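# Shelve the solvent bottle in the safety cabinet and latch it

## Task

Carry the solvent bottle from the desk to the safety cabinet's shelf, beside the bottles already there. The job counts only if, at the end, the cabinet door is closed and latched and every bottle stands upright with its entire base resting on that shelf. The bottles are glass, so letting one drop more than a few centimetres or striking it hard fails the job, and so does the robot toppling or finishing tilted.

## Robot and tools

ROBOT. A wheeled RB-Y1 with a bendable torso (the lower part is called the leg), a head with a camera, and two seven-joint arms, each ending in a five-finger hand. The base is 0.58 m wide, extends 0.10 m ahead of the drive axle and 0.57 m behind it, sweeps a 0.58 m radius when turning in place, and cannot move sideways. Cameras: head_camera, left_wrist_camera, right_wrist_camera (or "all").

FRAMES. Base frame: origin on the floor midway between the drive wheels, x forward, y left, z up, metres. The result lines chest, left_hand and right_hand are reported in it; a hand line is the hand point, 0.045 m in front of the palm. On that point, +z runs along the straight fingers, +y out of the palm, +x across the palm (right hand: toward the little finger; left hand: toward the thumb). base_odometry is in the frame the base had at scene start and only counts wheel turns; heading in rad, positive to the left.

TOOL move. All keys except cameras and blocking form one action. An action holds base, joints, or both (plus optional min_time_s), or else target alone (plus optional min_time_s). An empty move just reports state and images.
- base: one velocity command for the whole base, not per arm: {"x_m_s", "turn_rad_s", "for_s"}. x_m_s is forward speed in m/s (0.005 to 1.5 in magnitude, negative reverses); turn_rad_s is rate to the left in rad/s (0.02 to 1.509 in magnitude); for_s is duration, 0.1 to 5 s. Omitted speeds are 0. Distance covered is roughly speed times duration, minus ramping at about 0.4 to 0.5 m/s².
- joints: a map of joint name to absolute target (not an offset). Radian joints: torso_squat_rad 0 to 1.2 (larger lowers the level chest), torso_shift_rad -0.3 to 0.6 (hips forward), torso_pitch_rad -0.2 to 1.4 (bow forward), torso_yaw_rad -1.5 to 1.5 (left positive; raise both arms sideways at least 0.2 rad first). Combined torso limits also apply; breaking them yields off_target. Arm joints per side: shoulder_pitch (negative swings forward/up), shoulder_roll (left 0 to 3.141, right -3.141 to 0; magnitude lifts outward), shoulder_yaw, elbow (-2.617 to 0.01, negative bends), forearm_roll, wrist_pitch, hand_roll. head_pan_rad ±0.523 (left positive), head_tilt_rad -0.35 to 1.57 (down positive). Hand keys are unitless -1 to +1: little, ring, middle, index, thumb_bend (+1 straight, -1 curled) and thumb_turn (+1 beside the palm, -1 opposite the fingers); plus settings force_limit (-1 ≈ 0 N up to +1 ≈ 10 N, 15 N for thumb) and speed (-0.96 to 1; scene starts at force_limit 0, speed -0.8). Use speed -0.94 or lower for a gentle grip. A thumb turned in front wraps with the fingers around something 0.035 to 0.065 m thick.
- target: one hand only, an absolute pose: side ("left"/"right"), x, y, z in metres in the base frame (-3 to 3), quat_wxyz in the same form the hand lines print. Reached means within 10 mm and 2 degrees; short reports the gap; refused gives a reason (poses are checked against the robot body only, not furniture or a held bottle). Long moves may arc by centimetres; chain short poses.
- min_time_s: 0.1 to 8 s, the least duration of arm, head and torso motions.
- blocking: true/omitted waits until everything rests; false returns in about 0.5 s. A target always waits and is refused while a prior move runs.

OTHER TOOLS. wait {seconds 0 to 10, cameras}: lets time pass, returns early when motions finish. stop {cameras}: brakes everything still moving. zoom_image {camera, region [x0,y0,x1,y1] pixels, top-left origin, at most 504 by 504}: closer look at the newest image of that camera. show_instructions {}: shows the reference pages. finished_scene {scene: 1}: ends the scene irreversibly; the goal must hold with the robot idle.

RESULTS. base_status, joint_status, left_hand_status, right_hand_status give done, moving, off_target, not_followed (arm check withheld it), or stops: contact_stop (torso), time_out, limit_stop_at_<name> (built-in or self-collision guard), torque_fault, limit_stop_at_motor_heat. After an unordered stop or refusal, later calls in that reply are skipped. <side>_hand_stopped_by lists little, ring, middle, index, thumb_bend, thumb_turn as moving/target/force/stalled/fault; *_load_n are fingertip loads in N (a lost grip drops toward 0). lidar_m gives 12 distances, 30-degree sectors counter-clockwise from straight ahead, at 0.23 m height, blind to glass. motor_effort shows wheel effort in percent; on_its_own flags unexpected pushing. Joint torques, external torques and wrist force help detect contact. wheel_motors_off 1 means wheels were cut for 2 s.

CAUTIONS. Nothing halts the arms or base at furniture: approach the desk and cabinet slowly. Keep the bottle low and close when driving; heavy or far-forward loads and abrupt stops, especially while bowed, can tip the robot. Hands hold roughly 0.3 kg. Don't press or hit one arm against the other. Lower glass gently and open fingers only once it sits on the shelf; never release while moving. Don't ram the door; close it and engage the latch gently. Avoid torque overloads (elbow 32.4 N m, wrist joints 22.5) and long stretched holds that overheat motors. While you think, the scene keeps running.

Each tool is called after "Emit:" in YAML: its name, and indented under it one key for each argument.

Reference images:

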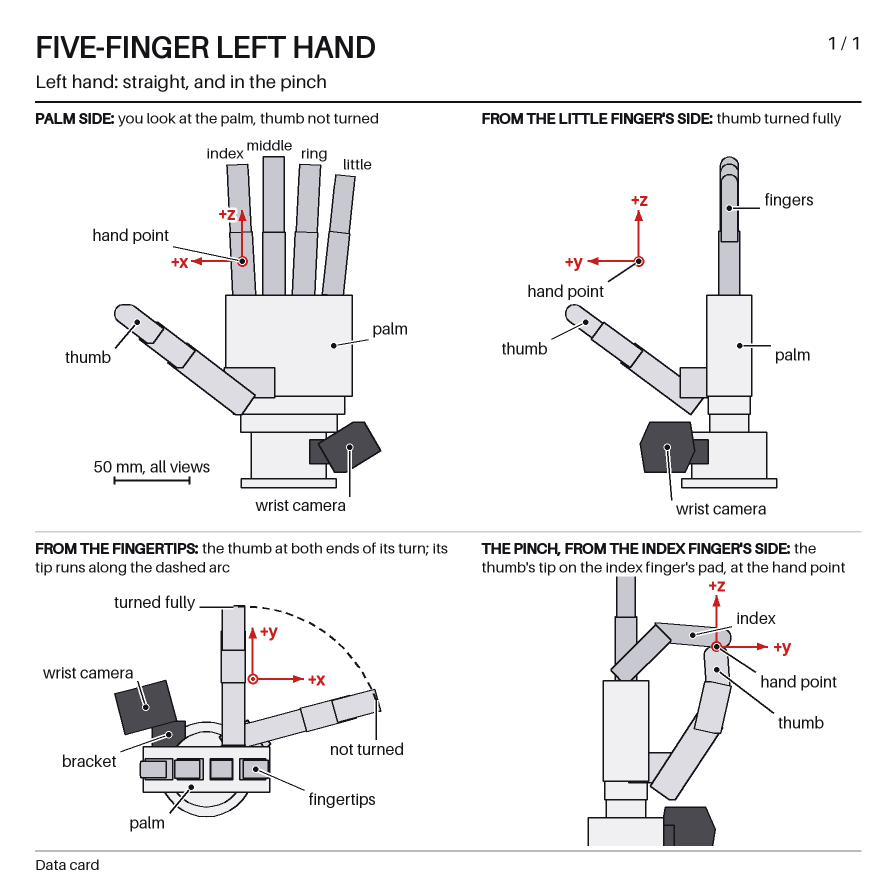

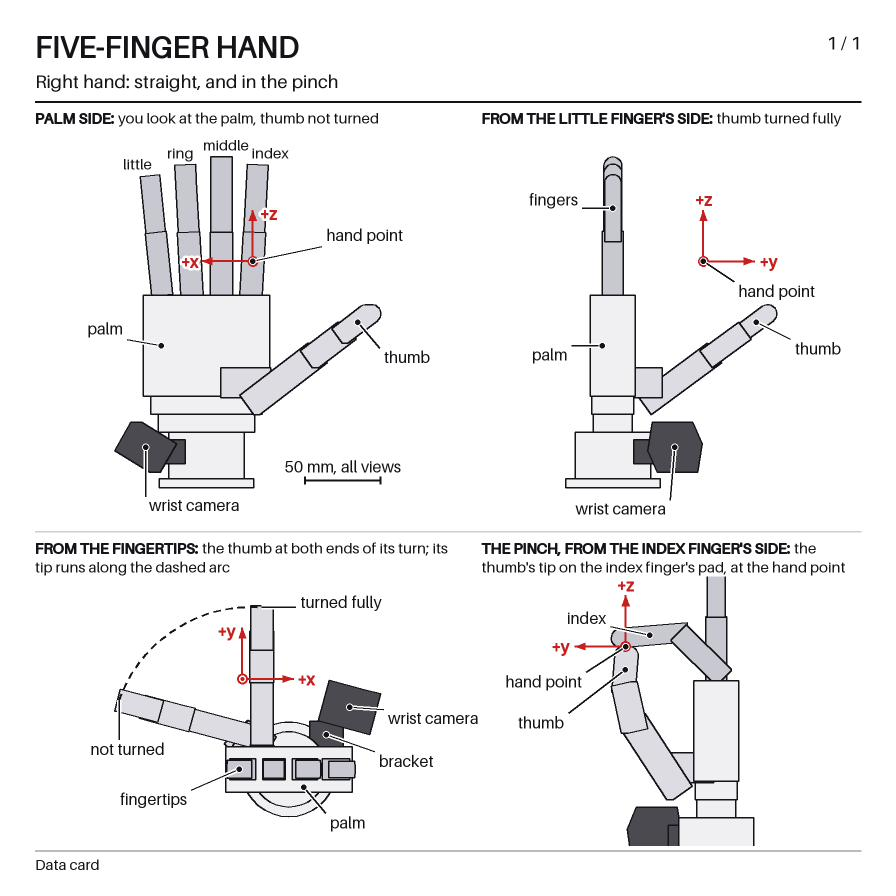

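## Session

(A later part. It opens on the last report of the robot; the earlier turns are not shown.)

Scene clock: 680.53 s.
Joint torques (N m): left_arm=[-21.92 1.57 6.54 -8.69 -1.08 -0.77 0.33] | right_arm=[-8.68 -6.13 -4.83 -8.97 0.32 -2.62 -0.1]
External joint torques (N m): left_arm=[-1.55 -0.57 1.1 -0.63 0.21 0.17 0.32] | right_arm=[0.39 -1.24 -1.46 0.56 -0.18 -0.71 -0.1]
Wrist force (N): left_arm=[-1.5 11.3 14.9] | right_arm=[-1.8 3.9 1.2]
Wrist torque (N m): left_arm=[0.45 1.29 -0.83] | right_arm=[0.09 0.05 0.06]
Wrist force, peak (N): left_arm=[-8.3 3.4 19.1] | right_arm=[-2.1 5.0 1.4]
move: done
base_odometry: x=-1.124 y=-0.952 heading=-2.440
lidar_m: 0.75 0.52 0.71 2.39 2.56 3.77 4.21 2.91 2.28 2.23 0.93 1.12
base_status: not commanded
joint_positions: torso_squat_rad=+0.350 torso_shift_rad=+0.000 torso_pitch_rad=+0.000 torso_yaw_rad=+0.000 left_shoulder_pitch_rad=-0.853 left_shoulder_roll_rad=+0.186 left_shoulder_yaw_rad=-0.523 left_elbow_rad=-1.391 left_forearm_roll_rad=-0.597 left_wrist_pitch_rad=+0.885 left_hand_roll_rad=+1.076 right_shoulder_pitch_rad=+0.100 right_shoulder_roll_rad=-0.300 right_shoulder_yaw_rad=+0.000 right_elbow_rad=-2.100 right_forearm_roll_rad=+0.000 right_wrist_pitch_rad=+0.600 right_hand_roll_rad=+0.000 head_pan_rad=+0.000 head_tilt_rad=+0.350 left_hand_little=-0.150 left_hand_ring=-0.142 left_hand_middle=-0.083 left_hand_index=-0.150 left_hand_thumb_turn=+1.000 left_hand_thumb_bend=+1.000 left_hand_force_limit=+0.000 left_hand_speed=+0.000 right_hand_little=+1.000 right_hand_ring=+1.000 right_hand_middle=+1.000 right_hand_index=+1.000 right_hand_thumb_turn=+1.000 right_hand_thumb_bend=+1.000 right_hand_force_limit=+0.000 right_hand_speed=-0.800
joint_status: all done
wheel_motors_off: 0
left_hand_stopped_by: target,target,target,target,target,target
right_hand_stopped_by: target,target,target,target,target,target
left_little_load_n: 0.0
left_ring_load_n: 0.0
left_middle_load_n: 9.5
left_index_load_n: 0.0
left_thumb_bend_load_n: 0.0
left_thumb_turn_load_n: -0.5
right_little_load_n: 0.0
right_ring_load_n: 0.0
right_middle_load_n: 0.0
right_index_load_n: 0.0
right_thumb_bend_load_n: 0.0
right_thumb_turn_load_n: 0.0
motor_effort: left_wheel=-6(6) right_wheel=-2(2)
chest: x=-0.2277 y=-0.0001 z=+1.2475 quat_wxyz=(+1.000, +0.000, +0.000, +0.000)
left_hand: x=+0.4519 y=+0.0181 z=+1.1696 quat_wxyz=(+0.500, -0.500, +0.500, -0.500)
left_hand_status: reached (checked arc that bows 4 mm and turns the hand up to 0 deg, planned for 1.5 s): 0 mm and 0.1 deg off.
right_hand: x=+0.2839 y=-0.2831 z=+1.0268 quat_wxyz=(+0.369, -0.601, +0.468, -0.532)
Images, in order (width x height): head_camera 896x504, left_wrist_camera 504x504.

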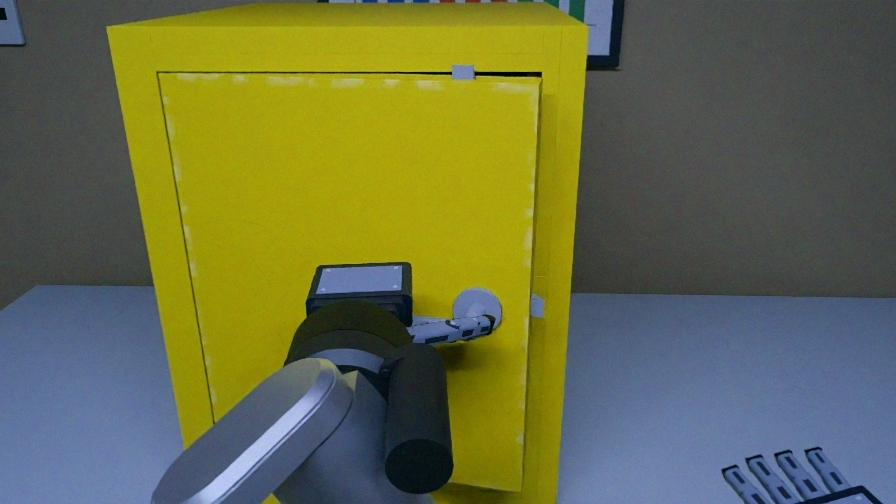

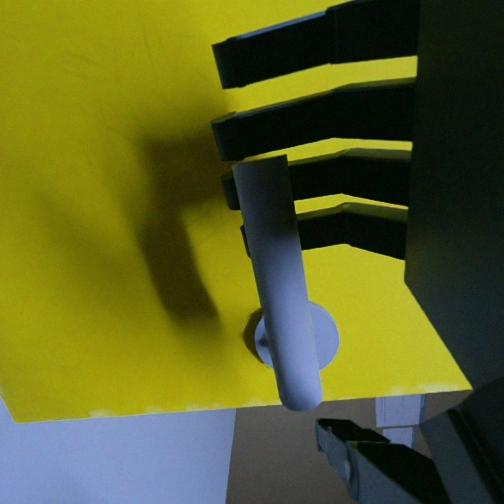

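Emit:
move:
  target: {"side":"left","x":0.468,"y":0.012,"z":1.18,"quat_wxyz":[0.5,-0.5,0.5,-0.5]}
  min_time_s: 1.5
  cameras: ["head_camera","left_wrist_camera"]

Scene clock: 783.30 s.
Joint torques (N m): left_arm=[-23 0.44 5.62 -8.89 -0.86 -1.25 0.54] | right_arm=[-8.36 -6.01 -4.7 -9.11 0.38 -2.5 -0.08]
External joint torques (N m): left_arm=[-1.84 -2.28 0.34 -0.85 0.41 -0.33 0.54] | right_arm=[0.71 -1.13 -1.32 0.42 -0.11 -0.58 -0.08]
Wrist force (N): left_arm=[-2.9 10.8 13.5] | right_arm=[-2.0 4.7 1.3]
Wrist torque (N m): left_arm=[0.57 1.07 -0.77] | right_arm=[0.21 0.07 0.05]
Wrist force, peak (N): left_arm=[-2.9 13.1 15.4] | right_arm=[-2.4 4.9 1.7]
move: done
base_odometry: x=-1.124 y=-0.952 heading=-2.440
lidar_m: 0.73 0.51 0.71 2.39 2.56 3.77 4.21 2.92 2.27 2.23 0.92 1.11
base_status: not commanded
joint_positions: torso_squat_rad=+0.350 torso_shift_rad=+0.000 torso_pitch_rad=+0.000 torso_yaw_rad=+0.000 left_shoulder_pitch_rad=-0.925 left_shoulder_roll_rad=+0.168 left_shoulder_yaw_rad=-0.506 left_elbow_rad=-1.288 left_forearm_roll_rad=-0.588 left_wrist_pitch_rad=+0.854 left_hand_roll_rad=+1.090 right_shoulder_pitch_rad=+0.100 right_shoulder_roll_rad=-0.300 right_shoulder_yaw_rad=+0.000 right_elbow_rad=-2.100 right_forearm_roll_rad=+0.000 right_wrist_pitch_rad=+0.600 right_hand_roll_rad=+0.000 head_pan_rad=+0.000 head_tilt_rad=+0.350 left_hand_little=-0.150 left_hand_ring=-0.142 left_hand_middle=-0.083 left_hand_index=-0.149 left_hand_thumb_turn=+1.000 left_hand_thumb_bend=+1.000 left_hand_force_limit=+0.000 left_hand_speed=+0.000 right_hand_little=+1.000 right_hand_ring=+1.000 right_hand_middle=+1.000 right_hand_index=+1.000 right_hand_thumb_turn=+1.000 right_hand_thumb_bend=+1.000 right_hand_force_limit=+0.000 right_hand_speed=-0.800
joint_status: all done
wheel_motors_off: 0
left_hand_stopped_by: target,target,target,target,target,target
right_hand_stopped_by: target,target,target,target,target,target
left_little_load_n: 0.0
left_ring_load_n: 0.0
left_middle_load_n: 5.0
left_index_load_n: 5.0
left_thumb_bend_load_n: 0.0
left_thumb_turn_load_n: 0.0
right_little_load_n: 0.0
right_ring_load_n: -0.5
right_middle_load_n: 0.0
right_index_load_n: -0.5
right_thumb_bend_load_n: 0.0
right_thumb_turn_load_n: 0.0
motor_effort: left_wheel=-3(7) right_wheel=-2(2)
chest: x=-0.2277 y=-0.0002 z=+1.2475 quat_wxyz=(+1.000, +0.000, +0.000, +0.000)
left_hand: x=+0.4678 y=+0.0127 z=+1.1795 quat_wxyz=(+0.500, -0.500, +0.500, -0.499)
left_hand_status: reached (checked arc that bows 4 mm and turns the hand up to 0 deg, planned for 1.5 s): 1 mm and 0.1 deg off.
right_hand: x=+0.2839 y=-0.2831 z=+1.0268 quat_wxyz=(+0.369, -0.601, +0.468, -0.532)
Images, in order (width x height): head_camera 896x504, left_wrist_camera 504x504.

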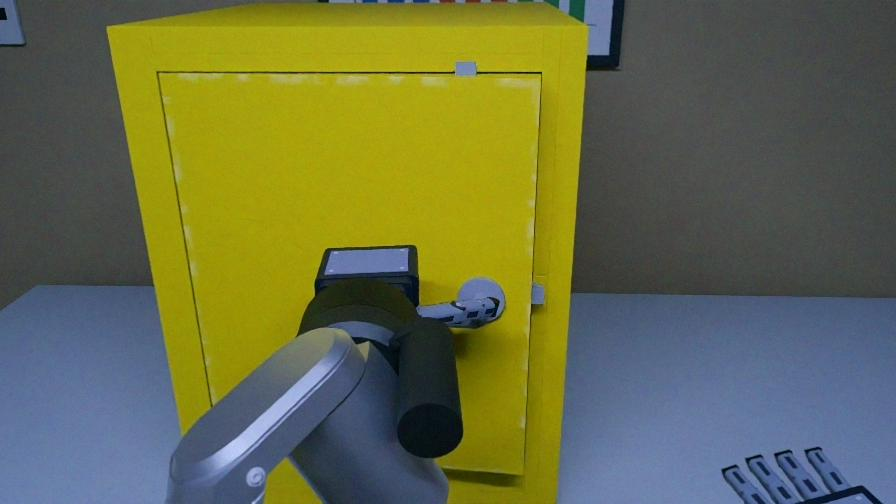

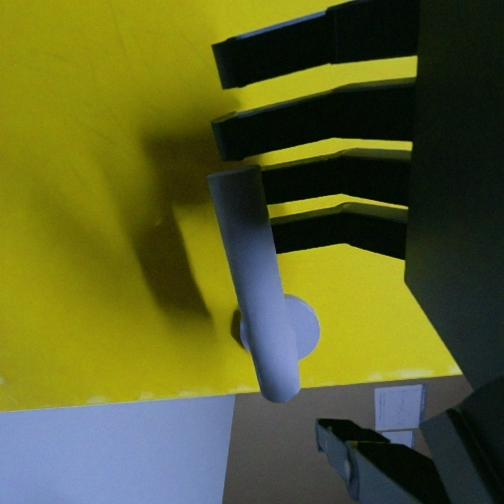

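Emit:
move:
  target: {"side":"left","x":0.48,"y":0.008,"z":1.185,"quat_wxyz":[0.5,-0.5,0.5,-0.5]}
  min_time_s: 1.5
  cameras: ["head_camera"]

Emit:
move:
  target: {"side":"left","x":0.486,"y":0.008,"z":1.225,"quat_wxyz":[0.5,-0.5,0.5,-0.5]}
  min_time_s: 1.5
  cameras: ["head_camera","left_wrist_camera"]

Scene clock: 793.13 s.
Joint torques (N m): left_arm=[-23.03 2.94 6.36 -7.17 -1.1 -0.98 0.46] | right_arm=[-8.08 -5.64 -5.12 -9.07 0.47 -2.53 0.08]
External joint torques (N m): left_arm=[-1.3 -0.25 1.27 0.89 0.14 -0.09 0.46] | right_arm=[0.99 -0.75 -1.75 0.45 -0.02 -0.61 0.08]
Wrist force (N): left_arm=[-2.3 9.5 5.8] | right_arm=[-2.3 4.5 1.6]
Wrist torque (N m): left_arm=[0.58 0.98 -0.75] | right_arm=[0.15 0.10 0.02]
Wrist force, peak (N): left_arm=[-3.1 11.0 14.2] | right_arm=[-2.3 4.9 1.5]
move: done
base_odometry: x=-1.124 y=-0.952 heading=-2.440
lidar_m: 0.74 0.51 0.71 2.39 2.55 3.75 4.20 2.91 2.27 2.23 0.94 1.12
base_status: not commanded
joint_positions: torso_squat_rad=+0.350 torso_shift_rad=+0.000 torso_pitch_rad=+0.000 torso_yaw_rad=+0.000 left_shoulder_pitch_rad=-0.980 left_shoulder_roll_rad=+0.153 left_shoulder_yaw_rad=-0.496 left_elbow_rad=-1.198 left_forearm_roll_rad=-0.590 left_wrist_pitch_rad=+0.822 left_hand_roll_rad=+1.112 right_shoulder_pitch_rad=+0.100 right_shoulder_roll_rad=-0.300 right_shoulder_yaw_rad=+0.000 right_elbow_rad=-2.100 right_forearm_roll_rad=+0.000 right_wrist_pitch_rad=+0.600 right_hand_roll_rad=+0.000 head_pan_rad=+0.000 head_tilt_rad=+0.350 left_hand_little=-0.150 left_hand_ring=-0.142 left_hand_middle=-0.084 left_hand_index=-0.150 left_hand_thumb_turn=+1.000 left_hand_thumb_bend=+1.000 left_hand_force_limit=+0.000 left_hand_speed=+0.000 right_hand_little=+1.000 right_hand_ring=+1.000 right_hand_middle=+1.000 right_hand_index=+1.000 right_hand_thumb_turn=+1.000 right_hand_thumb_bend=+1.000 right_hand_force_limit=+0.000 right_hand_speed=-0.800
joint_status: all done
wheel_motors_off: 0
left_hand_stopped_by: target,target,target,target,target,target
right_hand_stopped_by: target,target,target,target,target,target
left_little_load_n: 0.0
left_ring_load_n: 0.0
left_middle_load_n: 0.0
left_index_load_n: 0.0
left_thumb_bend_load_n: 0.0
left_thumb_turn_load_n: 0.0
right_little_load_n: 0.0
right_ring_load_n: 0.0
right_middle_load_n: 0.0
right_index_load_n: 0.0
right_thumb_bend_load_n: 0.0
right_thumb_turn_load_n: -0.5
motor_effort: left_wheel=-5(6) right_wheel=-1(2)
chest: x=-0.2278 y=-0.0002 z=+1.2475 quat_wxyz=(+1.000, +0.000, +0.000, +0.000)
left_hand: x=+0.4797 y=+0.0081 z=+1.1848 quat_wxyz=(+0.500, -0.500, +0.500, -0.500)
left_hand_status: reached (checked arc that bows 4 mm and turns the hand up to 0 deg, planned for 1.5 s): 0 mm and 0.0 deg off.
right_hand: x=+0.2838 y=-0.2831 z=+1.0269 quat_wxyz=(+0.369, -0.601, +0.468, -0.532)
Images, in order (width x height): head_camera 896x504.

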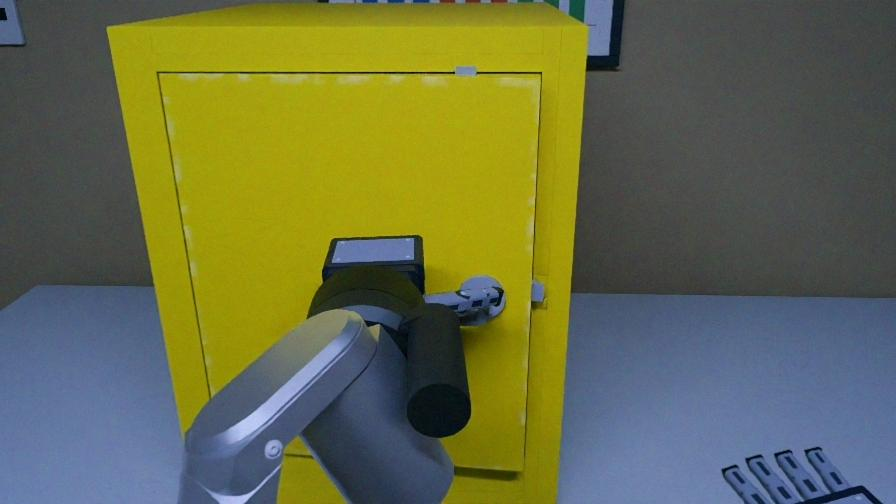

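Scene clock: 794.97 s.
Joint torques (N m): left_arm=[-23.63 5.45 6.35 -6.74 -0.79 -0.81 -0.02] | right_arm=[-8.77 -5.81 -4.95 -8.88 0.64 -2.54 -0.09]
External joint torques (N m): left_arm=[-1.36 1.34 1.11 1.01 0.43 0.22 -0.02] | right_arm=[0.31 -0.93 -1.58 0.65 0.14 -0.62 -0.09]
Wrist force (N): left_arm=[-2.5 9.4 6.0] | right_arm=[-2.4 4.3 1.4]
Wrist torque (N m): left_arm=[0.52 0.99 -0.89] | right_arm=[0.14 0.13 0.03]
Wrist force, peak (N): left_arm=[-2.5 9.4 6.0] | right_arm=[-2.5 4.8 1.0]
move: done
base_odometry: x=-1.124 y=-0.952 heading=-2.440
lidar_m: 0.75 0.52 0.72 2.39 2.55 3.76 4.21 2.90 2.26 2.23 0.93 1.12
base_status: not commanded
joint_positions: torso_squat_rad=+0.350 torso_shift_rad=+0.000 torso_pitch_rad=+0.000 torso_yaw_rad=+0.000 left_shoulder_pitch_rad=-1.066 left_shoulder_roll_rad=+0.169 left_shoulder_yaw_rad=-0.463 left_elbow_rad=-1.196 left_forearm_roll_rad=-0.490 left_wrist_pitch_rad=+0.858 left_hand_roll_rad=+1.028 right_shoulder_pitch_rad=+0.100 right_shoulder_roll_rad=-0.300 right_shoulder_yaw_rad=+0.000 right_elbow_rad=-2.100 right_forearm_roll_rad=+0.000 right_wrist_pitch_rad=+0.600 right_hand_roll_rad=+0.000 head_pan_rad=+0.000 head_tilt_rad=+0.350 left_hand_little=-0.150 left_hand_ring=-0.142 left_hand_middle=-0.084 left_hand_index=-0.150 left_hand_thumb_turn=+1.000 left_hand_thumb_bend=+1.000 left_hand_force_limit=+0.000 left_hand_speed=+0.000 right_hand_little=+1.000 right_hand_ring=+1.000 right_hand_middle=+1.000 right_hand_index=+1.000 right_hand_thumb_turn=+1.000 right_hand_thumb_bend=+1.000 right_hand_force_limit=+0.000 right_hand_speed=-0.800
joint_status: all done
wheel_motors_off: 0
left_hand_stopped_by: target,target,target,target,target,target
right_hand_stopped_by: target,target,target,target,target,target
left_little_load_n: 0.0
left_ring_load_n: 0.0
left_middle_load_n: 0.0
left_index_load_n: 0.0
left_thumb_bend_load_n: 0.0
left_thumb_turn_load_n: -0.5
right_little_load_n: 0.0
right_ring_load_n: 0.0
right_middle_load_n: 0.0
right_index_load_n: 0.0
right_thumb_bend_load_n: 0.0
right_thumb_turn_load_n: 0.0
motor_effort: left_wheel=-3(7) right_wheel=-1(2)
chest: x=-0.2278 y=-0.0002 z=+1.2475 quat_wxyz=(+1.000, +0.000, +0.000, +0.000)
left_hand: x=+0.4858 y=+0.0078 z=+1.2247 quat_wxyz=(+0.500, -0.500, +0.500, -0.500)
left_hand_status: reached (checked arc that bows 3 mm and turns the hand up to 0 deg, planned for 1.5 s): 0 mm and 0.0 deg off.
right_hand: x=+0.2838 y=-0.2831 z=+1.0269 quat_wxyz=(+0.369, -0.601, +0.468, -0.532)
Images, in order (width x height): head_camera 896x504, left_wrist_camera 504x504.

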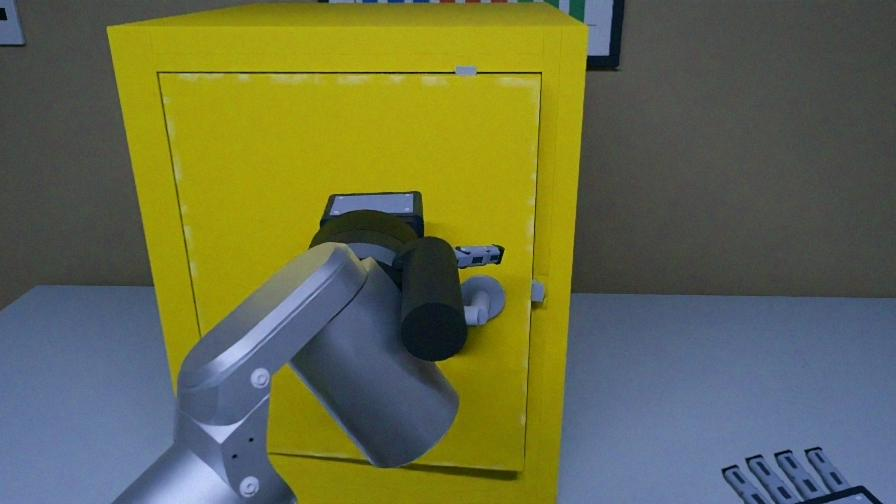

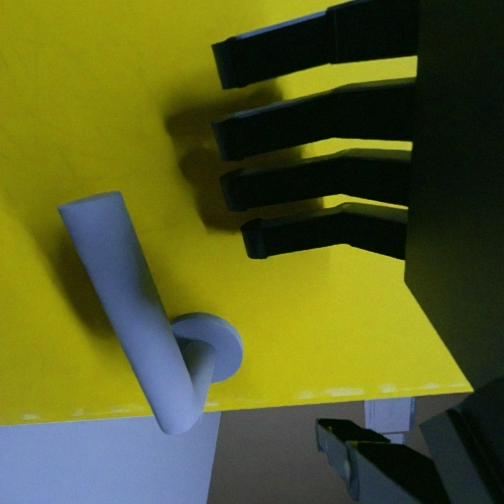

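Emit:
move:
  target: {"side":"left","x":0.47,"y":0.02,"z":1.27,"quat_wxyz":[0.5,-0.5,0.5,-0.5]}
  min_time_s: 1
  cameras: []

Emit:
move:
  target: {"side":"left","x":0.33,"y":0.15,"z":1.27,"quat_wxyz":[0.5,-0.5,0.5,-0.5]}
  min_time_s: 2
  cameras: []

Emit:
move:
  joints: {"left_shoulder_pitch_rad": 0.1, "left_shoulder_roll_rad": 0.25, "left_shoulder_yaw_rad": 0.0, "left_elbow_rad": -2.2, "left_forearm_roll_rad": 0.0, "left_wrist_pitch_rad": 0.9, "left_hand_roll_rad": 0.0}
  min_time_s: 2.5
  cameras: ["head_camera"]

Scene clock: 810.27 s.
Joint torques (N m): left_arm=[-22.92 5.54 6.64 -7.98 -0.95 -1.2 0.07] | right_arm=[-8.32 -6.29 -4.91 -9.16 0.48 -2.44 -0.03]
External joint torques (N m): left_arm=[-1 1.03 1 -0.78 0.27 0.07 0.07] | right_arm=[0.75 -1.4 -1.53 0.37 -0.01 -0.52 -0.03]
Wrist force (N): left_arm=[-2.2 9.0 6.0] | right_arm=[-2.4 4.4 1.5]
Wrist torque (N m): left_arm=[0.46 0.97 -0.85] | right_arm=[0.18 0.13 0.04]
Wrist force, peak (N): left_arm=[-2.6 9.5 6.1] | right_arm=[-2.5 4.7 1.5]
move: done
base_odometry: x=-1.124 y=-0.952 heading=-2.440
lidar_m: 0.74 0.52 0.71 2.39 2.55 3.77 4.21 2.91 2.27 2.22 0.93 1.12
base_status: not commanded
joint_positions: torso_squat_rad=+0.350 torso_shift_rad=+0.000 torso_pitch_rad=+0.000 torso_yaw_rad=+0.000 left_shoulder_pitch_rad=-1.082 left_shoulder_roll_rad=+0.217 left_shoulder_yaw_rad=-0.419 left_elbow_rad=-1.354 left_forearm_roll_rad=-0.366 left_wrist_pitch_rad=+0.975 left_hand_roll_rad=+0.884 right_shoulder_pitch_rad=+0.100 right_shoulder_roll_rad=-0.300 right_shoulder_yaw_rad=+0.000 right_elbow_rad=-2.100 right_forearm_roll_rad=+0.000 right_wrist_pitch_rad=+0.600 right_hand_roll_rad=+0.000 head_pan_rad=+0.000 head_tilt_rad=+0.350 left_hand_little=-0.150 left_hand_ring=-0.142 left_hand_middle=-0.084 left_hand_index=-0.150 left_hand_thumb_turn=+1.000 left_hand_thumb_bend=+1.000 left_hand_force_limit=+0.000 left_hand_speed=+0.000 right_hand_little=+1.000 right_hand_ring=+1.000 right_hand_middle=+1.000 right_hand_index=+1.000 right_hand_thumb_turn=+1.000 right_hand_thumb_bend=+1.000 right_hand_force_limit=+0.000 right_hand_speed=-0.800
joint_status: all done
wheel_motors_off: 0
left_hand_stopped_by: target,target,target,target,target,target
right_hand_stopped_by: target,target,target,target,target,target
left_little_load_n: 0.0
left_ring_load_n: 0.0
left_middle_load_n: 0.0
left_index_load_n: 0.0
left_thumb_bend_load_n: 0.0
left_thumb_turn_load_n: -0.5
right_little_load_n: 0.0
right_ring_load_n: -0.5
right_middle_load_n: 0.0
right_index_load_n: 0.0
right_thumb_bend_load_n: 0.0
right_thumb_turn_load_n: -0.5
motor_effort: left_wheel=-5(6) right_wheel=-1(2)
chest: x=-0.2278 y=-0.0002 z=+1.2475 quat_wxyz=(+1.000, +0.000, +0.000, +0.000)
left_hand: x=+0.4700 y=+0.0200 z=+1.2696 quat_wxyz=(+0.500, -0.500, +0.500, -0.500)
left_hand_status: reached (checked arc that bows 6 mm and turns the hand up to 1 deg, planned for 1.0 s): 0 mm and 0.0 deg off.
right_hand: x=+0.2838 y=-0.2831 z=+1.0269 quat_wxyz=(+0.369, -0.601, +0.468, -0.532)

Scene clock: 812.60 s.
Joint torques (N m): left_arm=[-14.35 6.41 7.35 -5.92 -0.74 -1.51 0.16] | right_arm=[-8.92 -5.93 -4.63 -9.13 0.48 -2.54 -0.03]
External joint torques (N m): left_arm=[1.03 1.2 1.09 -1.1 0.46 0.04 0.15] | right_arm=[0.16 -1.05 -1.25 0.4 -0.01 -0.63 -0.03]
Wrist force (N): left_arm=[-2.3 9.2 5.7] | right_arm=[-2.3 4.7 1.4]
Wrist torque (N m): left_arm=[0.53 0.96 -0.86] | right_arm=[0.24 0.10 0.06]
Wrist force, peak (N): left_arm=[-2.7 9.3 6.1] | right_arm=[-2.3 4.7 1.4]
move: done
base_odometry: x=-1.124 y=-0.952 heading=-2.440
lidar_m: 0.74 0.52 0.71 2.39 2.55 3.76 4.22 2.92 2.27 2.23 0.94 1.11
base_status: not commanded
joint_positions: torso_squat_rad=+0.350 torso_shift_rad=+0.000 torso_pitch_rad=+0.000 torso_yaw_rad=+0.000 left_shoulder_pitch_rad=-0.607 left_shoulder_roll_rad=+0.549 left_shoulder_yaw_rad=-0.262 left_elbow_rad=-2.259 left_forearm_roll_rad=-0.108 left_wrist_pitch_rad=+1.287 left_hand_roll_rad=+0.693 right_shoulder_pitch_rad=+0.100 right_shoulder_roll_rad=-0.300 right_shoulder_yaw_rad=+0.000 right_elbow_rad=-2.100 right_forearm_roll_rad=+0.000 right_wrist_pitch_rad=+0.600 right_hand_roll_rad=+0.000 head_pan_rad=+0.000 head_tilt_rad=+0.350 left_hand_little=-0.150 left_hand_ring=-0.142 left_hand_middle=-0.084 left_hand_index=-0.150 left_hand_thumb_turn=+1.000 left_hand_thumb_bend=+1.000 left_hand_force_limit=+0.000 left_hand_speed=+0.000 right_hand_little=+1.000 right_hand_ring=+1.000 right_hand_middle=+1.000 right_hand_index=+1.000 right_hand_thumb_turn=+1.000 right_hand_thumb_bend=+1.000 right_hand_force_limit=+0.000 right_hand_speed=-0.800
joint_status: all done
wheel_motors_off: 0
left_hand_stopped_by: target,target,target,target,target,target
right_hand_stopped_by: target,target,target,target,target,target
left_little_load_n: 0.0
left_ring_load_n: 0.0
left_middle_load_n: 0.0
left_index_load_n: 0.0
left_thumb_bend_load_n: -0.5
left_thumb_turn_load_n: -0.5
right_little_load_n: 0.0
right_ring_load_n: 0.0
right_middle_load_n: 0.0
right_index_load_n: 0.0
right_thumb_bend_load_n: 0.0
right_thumb_turn_load_n: 0.0
motor_effort: left_wheel=-3(7) right_wheel=-2(2)
chest: x=-0.2278 y=-0.0002 z=+1.2475 quat_wxyz=(+1.000, +0.000, +0.000, +0.000)
left_hand: x=+0.3300 y=+0.1499 z=+1.2700 quat_wxyz=(+0.500, -0.500, +0.500, -0.500)
left_hand_status: reached (checked arc that bows 48 mm and turns the hand up to 6 deg, planned for 2.0 s): 0 mm and 0.0 deg off.
right_hand: x=+0.2838 y=-0.2831 z=+1.0269 quat_wxyz=(+0.369, -0.601, +0.468, -0.532)

Scene clock: 815.40 s.
Joint torques (N m): left_arm=[-7.4 3.55 3.78 -8.35 0.1 -1.91 0.06] | right_arm=[-8.76 -5.87 -4.81 -8.89 0.41 -2.62 0.04]
External joint torques (N m): left_arm=[1.41 0.01 1.07 0.98 0.42 -0.08 0.07] | right_arm=[0.31 -0.98 -1.43 0.63 -0.08 -0.71 0.04]
Wrist force (N): left_arm=[-0.9 8.3 7.5] | right_arm=[-2.0 4.3 1.3]
Wrist torque (N m): left_arm=[0.34 0.94 -0.76] | right_arm=[0.15 0.06 0.06]
Wrist force, peak (N): left_arm=[-0.9 8.9 7.6] | right_arm=[-2.4 4.7 1.6]
move: done
base_odometry: x=-1.124 y=-0.952 heading=-2.440
lidar_m: 0.75 0.51 0.72 2.39 2.57 3.77 4.22 2.91 2.27 2.23 0.94 1.12
base_status: not commanded
joint_positions: torso_squat_rad=+0.350 torso_shift_rad=+0.000 torso_pitch_rad=+0.000 torso_yaw_rad=+0.000 left_shoulder_pitch_rad=+0.100 left_shoulder_roll_rad=+0.250 left_shoulder_yaw_rad=+0.000 left_elbow_rad=-2.200 left_forearm_roll_rad=+0.000 left_wrist_pitch_rad=+0.900 left_hand_roll_rad=+0.000 right_shoulder_pitch_rad=+0.100 right_shoulder_roll_rad=-0.300 right_shoulder_yaw_rad=+0.000 right_elbow_rad=-2.100 right_forearm_roll_rad=+0.000 right_wrist_pitch_rad=+0.600 right_hand_roll_rad=+0.000 head_pan_rad=+0.000 head_tilt_rad=+0.350 left_hand_little=-0.150 left_hand_ring=-0.142 left_hand_middle=-0.084 left_hand_index=-0.150 left_hand_thumb_turn=+1.000 left_hand_thumb_bend=+1.000 left_hand_force_limit=+0.000 left_hand_speed=+0.000 right_hand_little=+1.000 right_hand_ring=+1.000 right_hand_middle=+1.000 right_hand_index=+1.000 right_hand_thumb_turn=+1.000 right_hand_thumb_bend=+1.000 right_hand_force_limit=+0.000 right_hand_speed=-0.800
joint_status: all done
wheel_motors_off: 0
left_hand_stopped_by: target,target,target,target,target,target
right_hand_stopped_by: target,target,target,target,target,target
left_little_load_n: 0.0
left_ring_load_n: 0.0
left_middle_load_n: 0.0
left_index_load_n: 0.0
left_thumb_bend_load_n: 0.0
left_thumb_turn_load_n: 0.0
right_little_load_n: 0.0
right_ring_load_n: 0.0
right_middle_load_n: 0.0
right_index_load_n: 0.0
right_thumb_bend_load_n: 0.0
right_thumb_turn_load_n: -0.5
motor_effort: left_wheel=-3(6) right_wheel=-1(2)
chest: x=-0.2278 y=-0.0002 z=+1.2475 quat_wxyz=(+1.000, +0.000, +0.000, +0.000)
left_hand: x=+0.2487 y=+0.2767 z=+1.0003 quat_wxyz=(+0.472, -0.531, +0.626, -0.322)
right_hand: x=+0.2838 y=-0.2831 z=+1.0269 quat_wxyz=(+0.369, -0.601, +0.468, -0.532)
Images, in order (width x height): head_camera 896x504.

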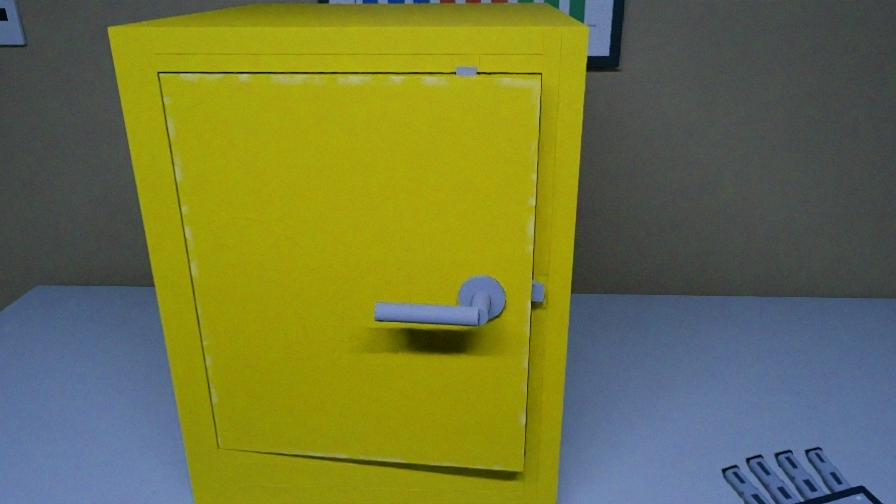

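Emit:
move:
  base: {"x_m_s": -0.3, "for_s": 2.4}
  cameras: []

Emit:
move:
  base: {"turn_rad_s": 0.8, "for_s": 3.9}
  joints: {"head_tilt_rad": 0.3}
  cameras: ["head_camera"]

Scene clock: 854.67 s.
Joint torques (N m): left_arm=[-7.84 3.56 3.89 -8.67 0.03 -1.76 0.09] | right_arm=[-8.28 -5.89 -4.73 -9.03 0.64 -2.56 -0.23]
External joint torques (N m): left_arm=[0.98 0.02 1.17 0.65 0.35 0.07 0.09] | right_arm=[0.81 -1 -1.36 0.49 0.14 -0.65 -0.23]
Wrist force (N): left_arm=[-1.0 8.4 7.2] | right_arm=[-2.0 4.8 1.0]
Wrist torque (N m): left_arm=[0.36 0.92 -0.77] | right_arm=[0.25 0.10 0.06]
Wrist force, peak (N): left_arm=[-0.7 8.7 8.0] | right_arm=[-2.5 5.1 1.8]
move: done
base_odometry: x=-0.575 y=-0.487 heading=-2.438
lidar_m: 1.22 1.26 2.50 2.46 2.63 3.56 3.48 2.82 2.19 2.16 2.31 1.37
base_status: done (sent for 2.4 of 2.4 s)
joint_positions: torso_squat_rad=+0.350 torso_shift_rad=+0.000 torso_pitch_rad=+0.000 torso_yaw_rad=+0.000 left_shoulder_pitch_rad=+0.100 left_shoulder_roll_rad=+0.250 left_shoulder_yaw_rad=+0.000 left_elbow_rad=-2.200 left_forearm_roll_rad=+0.000 left_wrist_pitch_rad=+0.900 left_hand_roll_rad=+0.000 right_shoulder_pitch_rad=+0.100 right_shoulder_roll_rad=-0.300 right_shoulder_yaw_rad=+0.000 right_elbow_rad=-2.100 right_forearm_roll_rad=+0.000 right_wrist_pitch_rad=+0.600 right_hand_roll_rad=+0.000 head_pan_rad=+0.000 head_tilt_rad=+0.350 left_hand_little=-0.150 left_hand_ring=-0.142 left_hand_middle=-0.084 left_hand_index=-0.150 left_hand_thumb_turn=+1.000 left_hand_thumb_bend=+1.000 left_hand_force_limit=+0.000 left_hand_speed=+0.000 right_hand_little=+1.000 right_hand_ring=+1.000 right_hand_middle=+1.000 right_hand_index=+1.000 right_hand_thumb_turn=+1.000 right_hand_thumb_bend=+1.000 right_hand_force_limit=+0.000 right_hand_speed=-0.800
joint_status: not commanded
wheel_motors_off: 0
left_hand_stopped_by: target,target,target,target,target,target
right_hand_stopped_by: target,target,target,target,target,target
left_little_load_n: -0.5
left_ring_load_n: 0.0
left_middle_load_n: 0.0
left_index_load_n: 0.0
left_thumb_bend_load_n: 0.0
left_thumb_turn_load_n: 0.0
right_little_load_n: 0.0
right_ring_load_n: 0.0
right_middle_load_n: 0.0
right_index_load_n: 0.0
right_thumb_bend_load_n: 0.0
right_thumb_turn_load_n: 0.0
motor_effort: left_wheel=+15(27) right_wheel=-16(30)
chest: x=-0.2281 y=-0.0002 z=+1.2475 quat_wxyz=(+1.000, +0.000, +0.000, +0.000)
left_hand: x=+0.2485 y=+0.2767 z=+1.0005 quat_wxyz=(+0.472, -0.531, +0.626, -0.322)
right_hand: x=+0.2836 y=-0.2831 z=+1.0270 quat_wxyz=(+0.369, -0.601, +0.468, -0.532)

Scene clock: 860.50 s.
Joint torques (N m): left_arm=[-7.85 3.5 3.48 -8.48 0.07 -1.81 0.06] | right_arm=[-8.76 -5.51 -4.29 -9.47 0.42 -2.45 -0.05]
External joint torques (N m): left_arm=[0.96 -0.04 0.76 0.84 0.39 0.02 0.07] | right_arm=[0.32 -0.63 -0.92 0.05 -0.08 -0.53 -0.06]
Wrist force (N): left_arm=[-0.8 8.4 7.6] | right_arm=[-2.4 4.9 1.4]
Wrist torque (N m): left_arm=[0.36 0.90 -0.74] | right_arm=[0.26 0.12 0.04]
Wrist force, peak (N): left_arm=[-0.8 8.8 8.0] | right_arm=[-2.4 4.9 1.3]
move: done
base_odometry: x=-0.575 y=-0.487 heading=+0.682
lidar_m: 3.49 2.82 2.19 2.15 2.30 1.36 1.22 1.26 2.51 2.47 2.64 3.56
base_status: done (sent for 3.9 of 3.9 s)
joint_positions: torso_squat_rad=+0.350 torso_shift_rad=+0.000 torso_pitch_rad=+0.000 torso_yaw_rad=+0.000 left_shoulder_pitch_rad=+0.100 left_shoulder_roll_rad=+0.250 left_shoulder_yaw_rad=+0.000 left_elbow_rad=-2.200 left_forearm_roll_rad=+0.000 left_wrist_pitch_rad=+0.900 left_hand_roll_rad=+0.000 right_shoulder_pitch_rad=+0.100 right_shoulder_roll_rad=-0.300 right_shoulder_yaw_rad=+0.000 right_elbow_rad=-2.100 right_forearm_roll_rad=+0.000 right_wrist_pitch_rad=+0.600 right_hand_roll_rad=+0.000 head_pan_rad=+0.000 head_tilt_rad=+0.300 left_hand_little=-0.150 left_hand_ring=-0.142 left_hand_middle=-0.084 left_hand_index=-0.150 left_hand_thumb_turn=+1.000 left_hand_thumb_bend=+1.000 left_hand_force_limit=+0.000 left_hand_speed=+0.000 right_hand_little=+1.000 right_hand_ring=+1.000 right_hand_middle=+1.000 right_hand_index=+1.000 right_hand_thumb_turn=+1.000 right_hand_thumb_bend=+1.000 right_hand_force_limit=+0.000 right_hand_speed=-0.800
joint_status: all done
wheel_motors_off: 0
left_hand_stopped_by: target,target,target,target,target,target
right_hand_stopped_by: target,target,target,target,target,target
left_little_load_n: 0.0
left_ring_load_n: 0.0
left_middle_load_n: 0.0
left_index_load_n: 0.0
left_thumb_bend_load_n: 0.0
left_thumb_turn_load_n: 0.0
right_little_load_n: 0.0
right_ring_load_n: 0.0
right_middle_load_n: 0.0
right_index_load_n: 0.0
right_thumb_bend_load_n: 0.0
right_thumb_turn_load_n: -0.5
motor_effort: left_wheel=+4(28) right_wheel=+8(35)
chest: x=-0.2281 y=-0.0002 z=+1.2475 quat_wxyz=(+1.000, +0.000, +0.000, +0.000)
left_hand: x=+0.2485 y=+0.2767 z=+1.0004 quat_wxyz=(+0.472, -0.531, +0.626, -0.322)
right_hand: x=+0.2836 y=-0.2832 z=+1.0270 quat_wxyz=(+0.369, -0.601, +0.468, -0.532)
Images, in order (width x height): head_camera 896x504.

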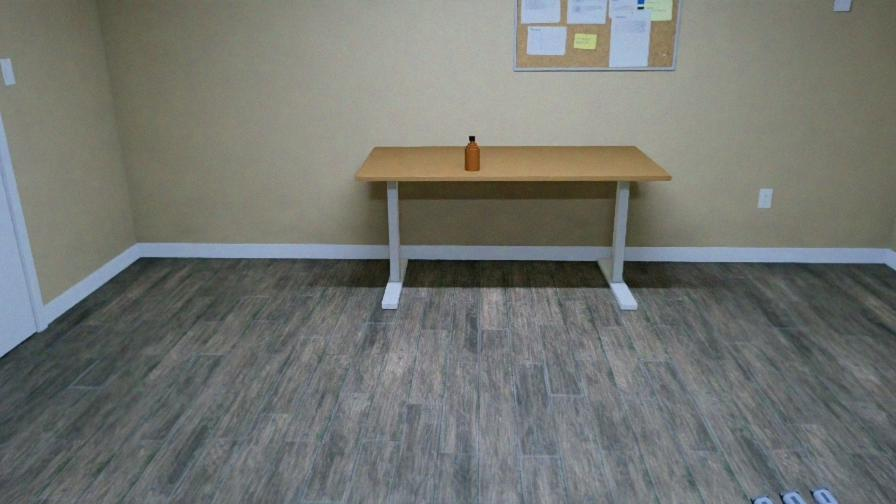

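Emit:
move:
  base: {"x_m_s": 0.6, "for_s": 4.5}
  joints: {"head_tilt_rad": 0.5}
  cameras: ["head_camera"]

Scene clock: 882.20 s.
Joint torques (N m): left_arm=[-8.04 3.7 3.43 -8.61 0.11 -1.86 -0.05] | right_arm=[-8.76 -6.06 -4.85 -9.14 0.47 -2.45 -0.02]
External joint torques (N m): left_arm=[0.76 0.16 0.72 0.72 0.43 -0.03 -0.05] | right_arm=[0.31 -1.18 -1.47 0.38 -0.02 -0.53 -0.03]
Wrist force (N): left_arm=[-0.7 8.4 7.2] | right_arm=[-2.4 4.2 1.1]
Wrist torque (N m): left_arm=[0.36 0.91 -0.74] | right_arm=[0.13 0.15 0.04]
Wrist force, peak (N): left_arm=[-0.9 9.0 7.8] | right_arm=[-2.4 4.7 2.0]
move: done
base_odometry: x=+1.520 y=+1.216 heading=+0.682
lidar_m: 0.78 1.31 1.93 1.87 2.03 3.00 3.86 3.56 2.78 2.72 1.28 1.25
base_status: done (sent for 4.5 of 4.5 s)
joint_positions: torso_squat_rad=+0.350 torso_shift_rad=+0.000 torso_pitch_rad=+0.000 torso_yaw_rad=+0.000 left_shoulder_pitch_rad=+0.100 left_shoulder_roll_rad=+0.250 left_shoulder_yaw_rad=+0.000 left_elbow_rad=-2.200 left_forearm_roll_rad=+0.000 left_wrist_pitch_rad=+0.900 left_hand_roll_rad=+0.000 right_shoulder_pitch_rad=+0.100 right_shoulder_roll_rad=-0.300 right_shoulder_yaw_rad=+0.000 right_elbow_rad=-2.100 right_forearm_roll_rad=+0.000 right_wrist_pitch_rad=+0.600 right_hand_roll_rad=+0.000 head_pan_rad=+0.000 head_tilt_rad=+0.500 left_hand_little=-0.150 left_hand_ring=-0.142 left_hand_middle=-0.084 left_hand_index=-0.150 left_hand_thumb_turn=+1.000 left_hand_thumb_bend=+1.000 left_hand_force_limit=+0.000 left_hand_speed=+0.000 right_hand_little=+1.000 right_hand_ring=+1.000 right_hand_middle=+1.000 right_hand_index=+1.000 right_hand_thumb_turn=+1.000 right_hand_thumb_bend=+1.000 right_hand_force_limit=+0.000 right_hand_speed=-0.800
joint_status: all done
wheel_motors_off: 0
left_hand_stopped_by: target,target,target,target,target,target
right_hand_stopped_by: target,target,target,target,target,target
left_little_load_n: 0.0
left_ring_load_n: 0.0
left_middle_load_n: 0.0
left_index_load_n: 0.0
left_thumb_bend_load_n: 0.0
left_thumb_turn_load_n: -0.5
right_little_load_n: 0.0
right_ring_load_n: 0.0
right_middle_load_n: -0.5
right_index_load_n: 0.0
right_thumb_bend_load_n: 0.0
right_thumb_turn_load_n: -0.5
motor_effort: left_wheel=+2(33) right_wheel=-2(40)
chest: x=-0.2279 y=-0.0002 z=+1.2475 quat_wxyz=(+1.000, +0.000, +0.000, +0.000)
left_hand: x=+0.2486 y=+0.2767 z=+1.0003 quat_wxyz=(+0.472, -0.531, +0.626, -0.322)
right_hand: x=+0.2837 y=-0.2832 z=+1.0268 quat_wxyz=(+0.369, -0.601, +0.468, -0.532)
Images, in order (width x height): head_camera 896x504.

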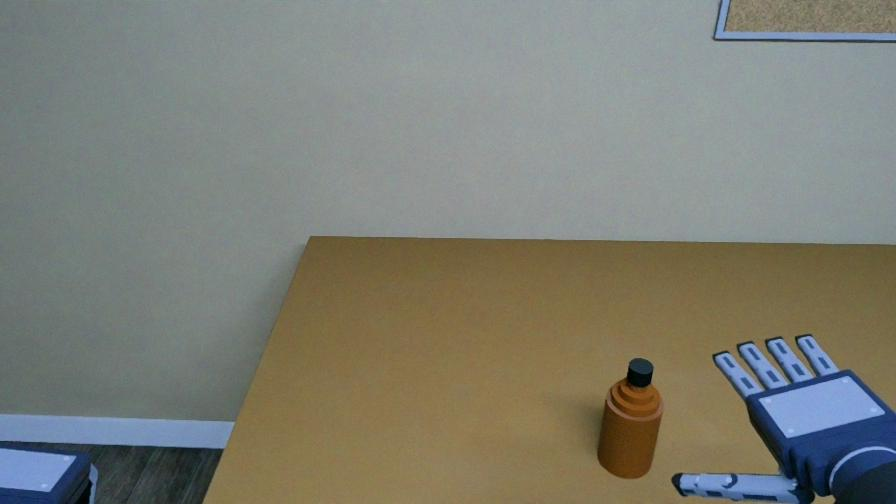

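Emit:
zoom_image:
  camera: "head_camera"
  region: [540, 320, 740, 504]

Scaled by 2.520.

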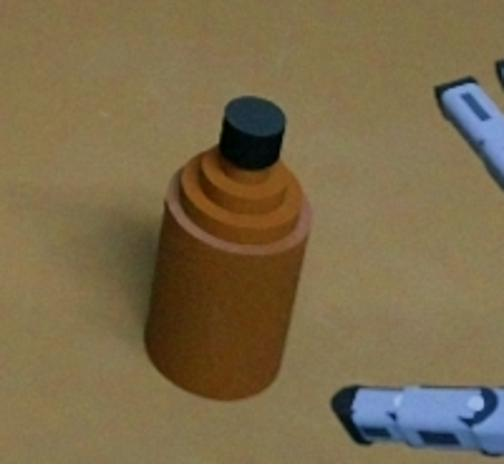

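Emit:
move:
  joints: {"left_shoulder_pitch_rad": -0.2, "left_elbow_rad": -2.4, "left_wrist_pitch_rad": 0.9}
  min_time_s: 2
  cameras: []

Emit:
move:
  target: {"side":"right","x":0.25,"y":-0.36,"z":1.10,"quat_wxyz":[0.7071,0,0.7071,0]}
  min_time_s: 3
  cameras: ["all"]

Scene clock: 961.67 s.
Joint torques (N m): left_arm=[-12.85 3.37 3.68 -7.99 0.04 -1.96 0.05] | right_arm=[-9.06 -5.81 -4.38 -9.27 0.29 -2.39 -0.07]
External joint torques (N m): left_arm=[-1.44 0.26 1.19 -0.9 0.38 -0.04 0.05] | right_arm=[0.01 -0.93 -1 0.26 -0.2 -0.47 -0.08]
Wrist force (N): left_arm=[-0.8 9.3 4.6] | right_arm=[-2.0 4.3 1.1]
Wrist torque (N m): left_arm=[0.61 0.83 -0.79] | right_arm=[0.16 0.06 0.07]
Wrist force, peak (N): left_arm=[-0.7 9.0 7.7] | right_arm=[-2.3 5.0 1.5]
move: done
base_odometry: x=+1.520 y=+1.216 heading=+0.682
lidar_m: 0.78 1.32 1.93 1.87 2.03 2.99 3.86 3.55 2.77 2.73 1.28 1.25
base_status: not commanded
joint_positions: torso_squat_rad=+0.350 torso_shift_rad=+0.000 torso_pitch_rad=+0.000 torso_yaw_rad=+0.000 left_shoulder_pitch_rad=-0.200 left_shoulder_roll_rad=+0.250 left_shoulder_yaw_rad=+0.000 left_elbow_rad=-2.400 left_forearm_roll_rad=+0.000 left_wrist_pitch_rad=+0.900 left_hand_roll_rad=+0.000 right_shoulder_pitch_rad=+0.100 right_shoulder_roll_rad=-0.300 right_shoulder_yaw_rad=+0.000 right_elbow_rad=-2.100 right_forearm_roll_rad=+0.000 right_wrist_pitch_rad=+0.600 right_hand_roll_rad=+0.000 head_pan_rad=+0.000 head_tilt_rad=+0.500 left_hand_little=-0.150 left_hand_ring=-0.142 left_hand_middle=-0.084 left_hand_index=-0.150 left_hand_thumb_turn=+1.000 left_hand_thumb_bend=+1.000 left_hand_force_limit=+0.000 left_hand_speed=+0.000 right_hand_little=+1.000 right_hand_ring=+1.000 right_hand_middle=+1.000 right_hand_index=+1.000 right_hand_thumb_turn=+1.000 right_hand_thumb_bend=+1.000 right_hand_force_limit=+0.000 right_hand_speed=-0.800
joint_status: all done
wheel_motors_off: 0
left_hand_stopped_by: target,target,target,target,target,target
right_hand_stopped_by: target,target,target,target,target,target
left_little_load_n: 0.0
left_ring_load_n: 0.0
left_middle_load_n: 0.0
left_index_load_n: 0.5
left_thumb_bend_load_n: 0.0
left_thumb_turn_load_n: 0.0
right_little_load_n: 0.0
right_ring_load_n: 0.0
right_middle_load_n: 0.0
right_index_load_n: 0.0
right_thumb_bend_load_n: 0.0
right_thumb_turn_load_n: 0.0
motor_effort: left_wheel=+4(5) right_wheel=-2(2)
chest: x=-0.2279 y=-0.0002 z=+1.2475 quat_wxyz=(+1.000, +0.000, +0.000, +0.000)
left_hand: x=+0.2972 y=+0.2013 z=+1.2343 quat_wxyz=(+0.580, -0.393, +0.536, -0.472)
right_hand: x=+0.2837 y=-0.2832 z=+1.0269 quat_wxyz=(+0.369, -0.601, +0.468, -0.532)

Scene clock: 965.00 s.
Joint torques (N m): left_arm=[-12.78 3.39 3.19 -7.85 -0.1 -1.93 0.04] | right_arm=[-4.5 -10.16 -6.17 -8.95 -0.51 -1.15 -0.62]
External joint torques (N m): left_arm=[-1.37 0.28 0.7 -0.76 0.25 -0.01 0.05] | right_arm=[1.62 -0.92 -1.46 0.38 0.02 -0.44 -0.6]
Wrist force (N): left_arm=[-1.2 9.3 4.5] | right_arm=[5.4 -1.2 0.3]
Wrist torque (N m): left_arm=[0.63 0.88 -0.83] | right_arm=[-0.12 -0.38 0.14]
Wrist force, peak (N): left_arm=[-0.9 9.4 5.0] | right_arm=[5.6 -1.5 0.4]
move: done
base_odometry: x=+1.520 y=+1.216 heading=+0.682
lidar_m: 0.78 1.31 1.93 1.87 2.04 3.00 3.87 3.54 2.77 2.72 1.28 1.25
base_status: not commanded
joint_positions: torso_squat_rad=+0.350 torso_shift_rad=+0.000 torso_pitch_rad=+0.000 torso_yaw_rad=+0.000 left_shoulder_pitch_rad=-0.200 left_shoulder_roll_rad=+0.250 left_shoulder_yaw_rad=+0.000 left_elbow_rad=-2.400 left_forearm_roll_rad=+0.000 left_wrist_pitch_rad=+0.900 left_hand_roll_rad=+0.000 right_shoulder_pitch_rad=+0.250 right_shoulder_roll_rad=-0.354 right_shoulder_yaw_rad=-0.347 right_elbow_rad=-1.798 right_forearm_roll_rad=-1.645 right_wrist_pitch_rad=+0.334 right_hand_roll_rad=-0.360 head_pan_rad=+0.000 head_tilt_rad=+0.500 left_hand_little=-0.150 left_hand_ring=-0.142 left_hand_middle=-0.084 left_hand_index=-0.150 left_hand_thumb_turn=+1.000 left_hand_thumb_bend=+1.000 left_hand_force_limit=+0.000 left_hand_speed=+0.000 right_hand_little=+1.000 right_hand_ring=+1.000 right_hand_middle=+1.000 right_hand_index=+1.000 right_hand_thumb_turn=+1.000 right_hand_thumb_bend=+1.000 right_hand_force_limit=+0.000 right_hand_speed=-0.800
joint_status: all done
wheel_motors_off: 0
left_hand_stopped_by: target,target,target,target,target,target
right_hand_stopped_by: target,target,target,target,target,target
left_little_load_n: 0.0
left_ring_load_n: 0.0
left_middle_load_n: 0.0
left_index_load_n: 0.0
left_thumb_bend_load_n: 0.0
left_thumb_turn_load_n: -0.5
right_little_load_n: 0.0
right_ring_load_n: 0.0
right_middle_load_n: 0.0
right_index_load_n: 0.0
right_thumb_bend_load_n: 0.0
right_thumb_turn_load_n: -0.5
motor_effort: left_wheel=+4(5) right_wheel=-2(2)
chest: x=-0.2279 y=-0.0002 z=+1.2475 quat_wxyz=(+1.000, +0.000, +0.000, +0.000)
left_hand: x=+0.2972 y=+0.2013 z=+1.2343 quat_wxyz=(+0.580, -0.393, +0.536, -0.472)
right_hand: x=+0.2500 y=-0.3596 z=+1.1007 quat_wxyz=(+0.704, +0.002, +0.710, -0.002)
right_hand_status: reached (checked arc that bows 48 mm and turns the hand up to 107 deg, planned for 3.0 s): 1 mm and 0.6 deg off.
pictures: head_camera, left_wrist_camera, right_wrist_camera
Images, in order (width x height): head_camera 896x504, left_wrist_camera 504x504, right_wrist_camera 504x504.

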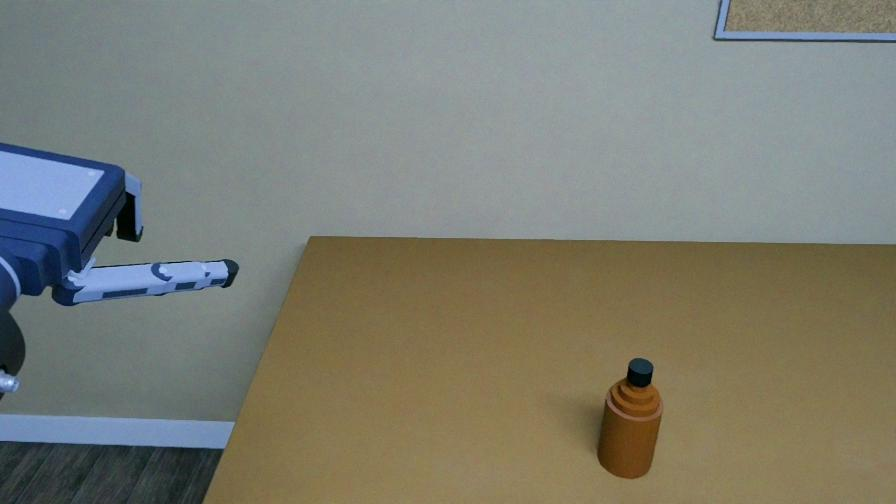

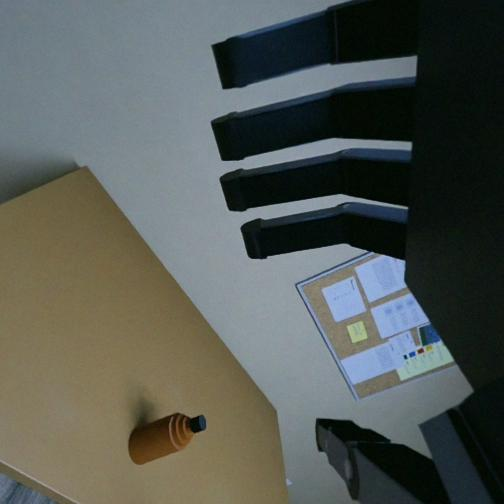

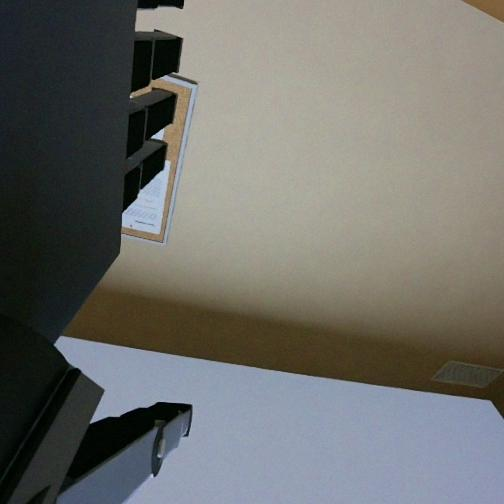

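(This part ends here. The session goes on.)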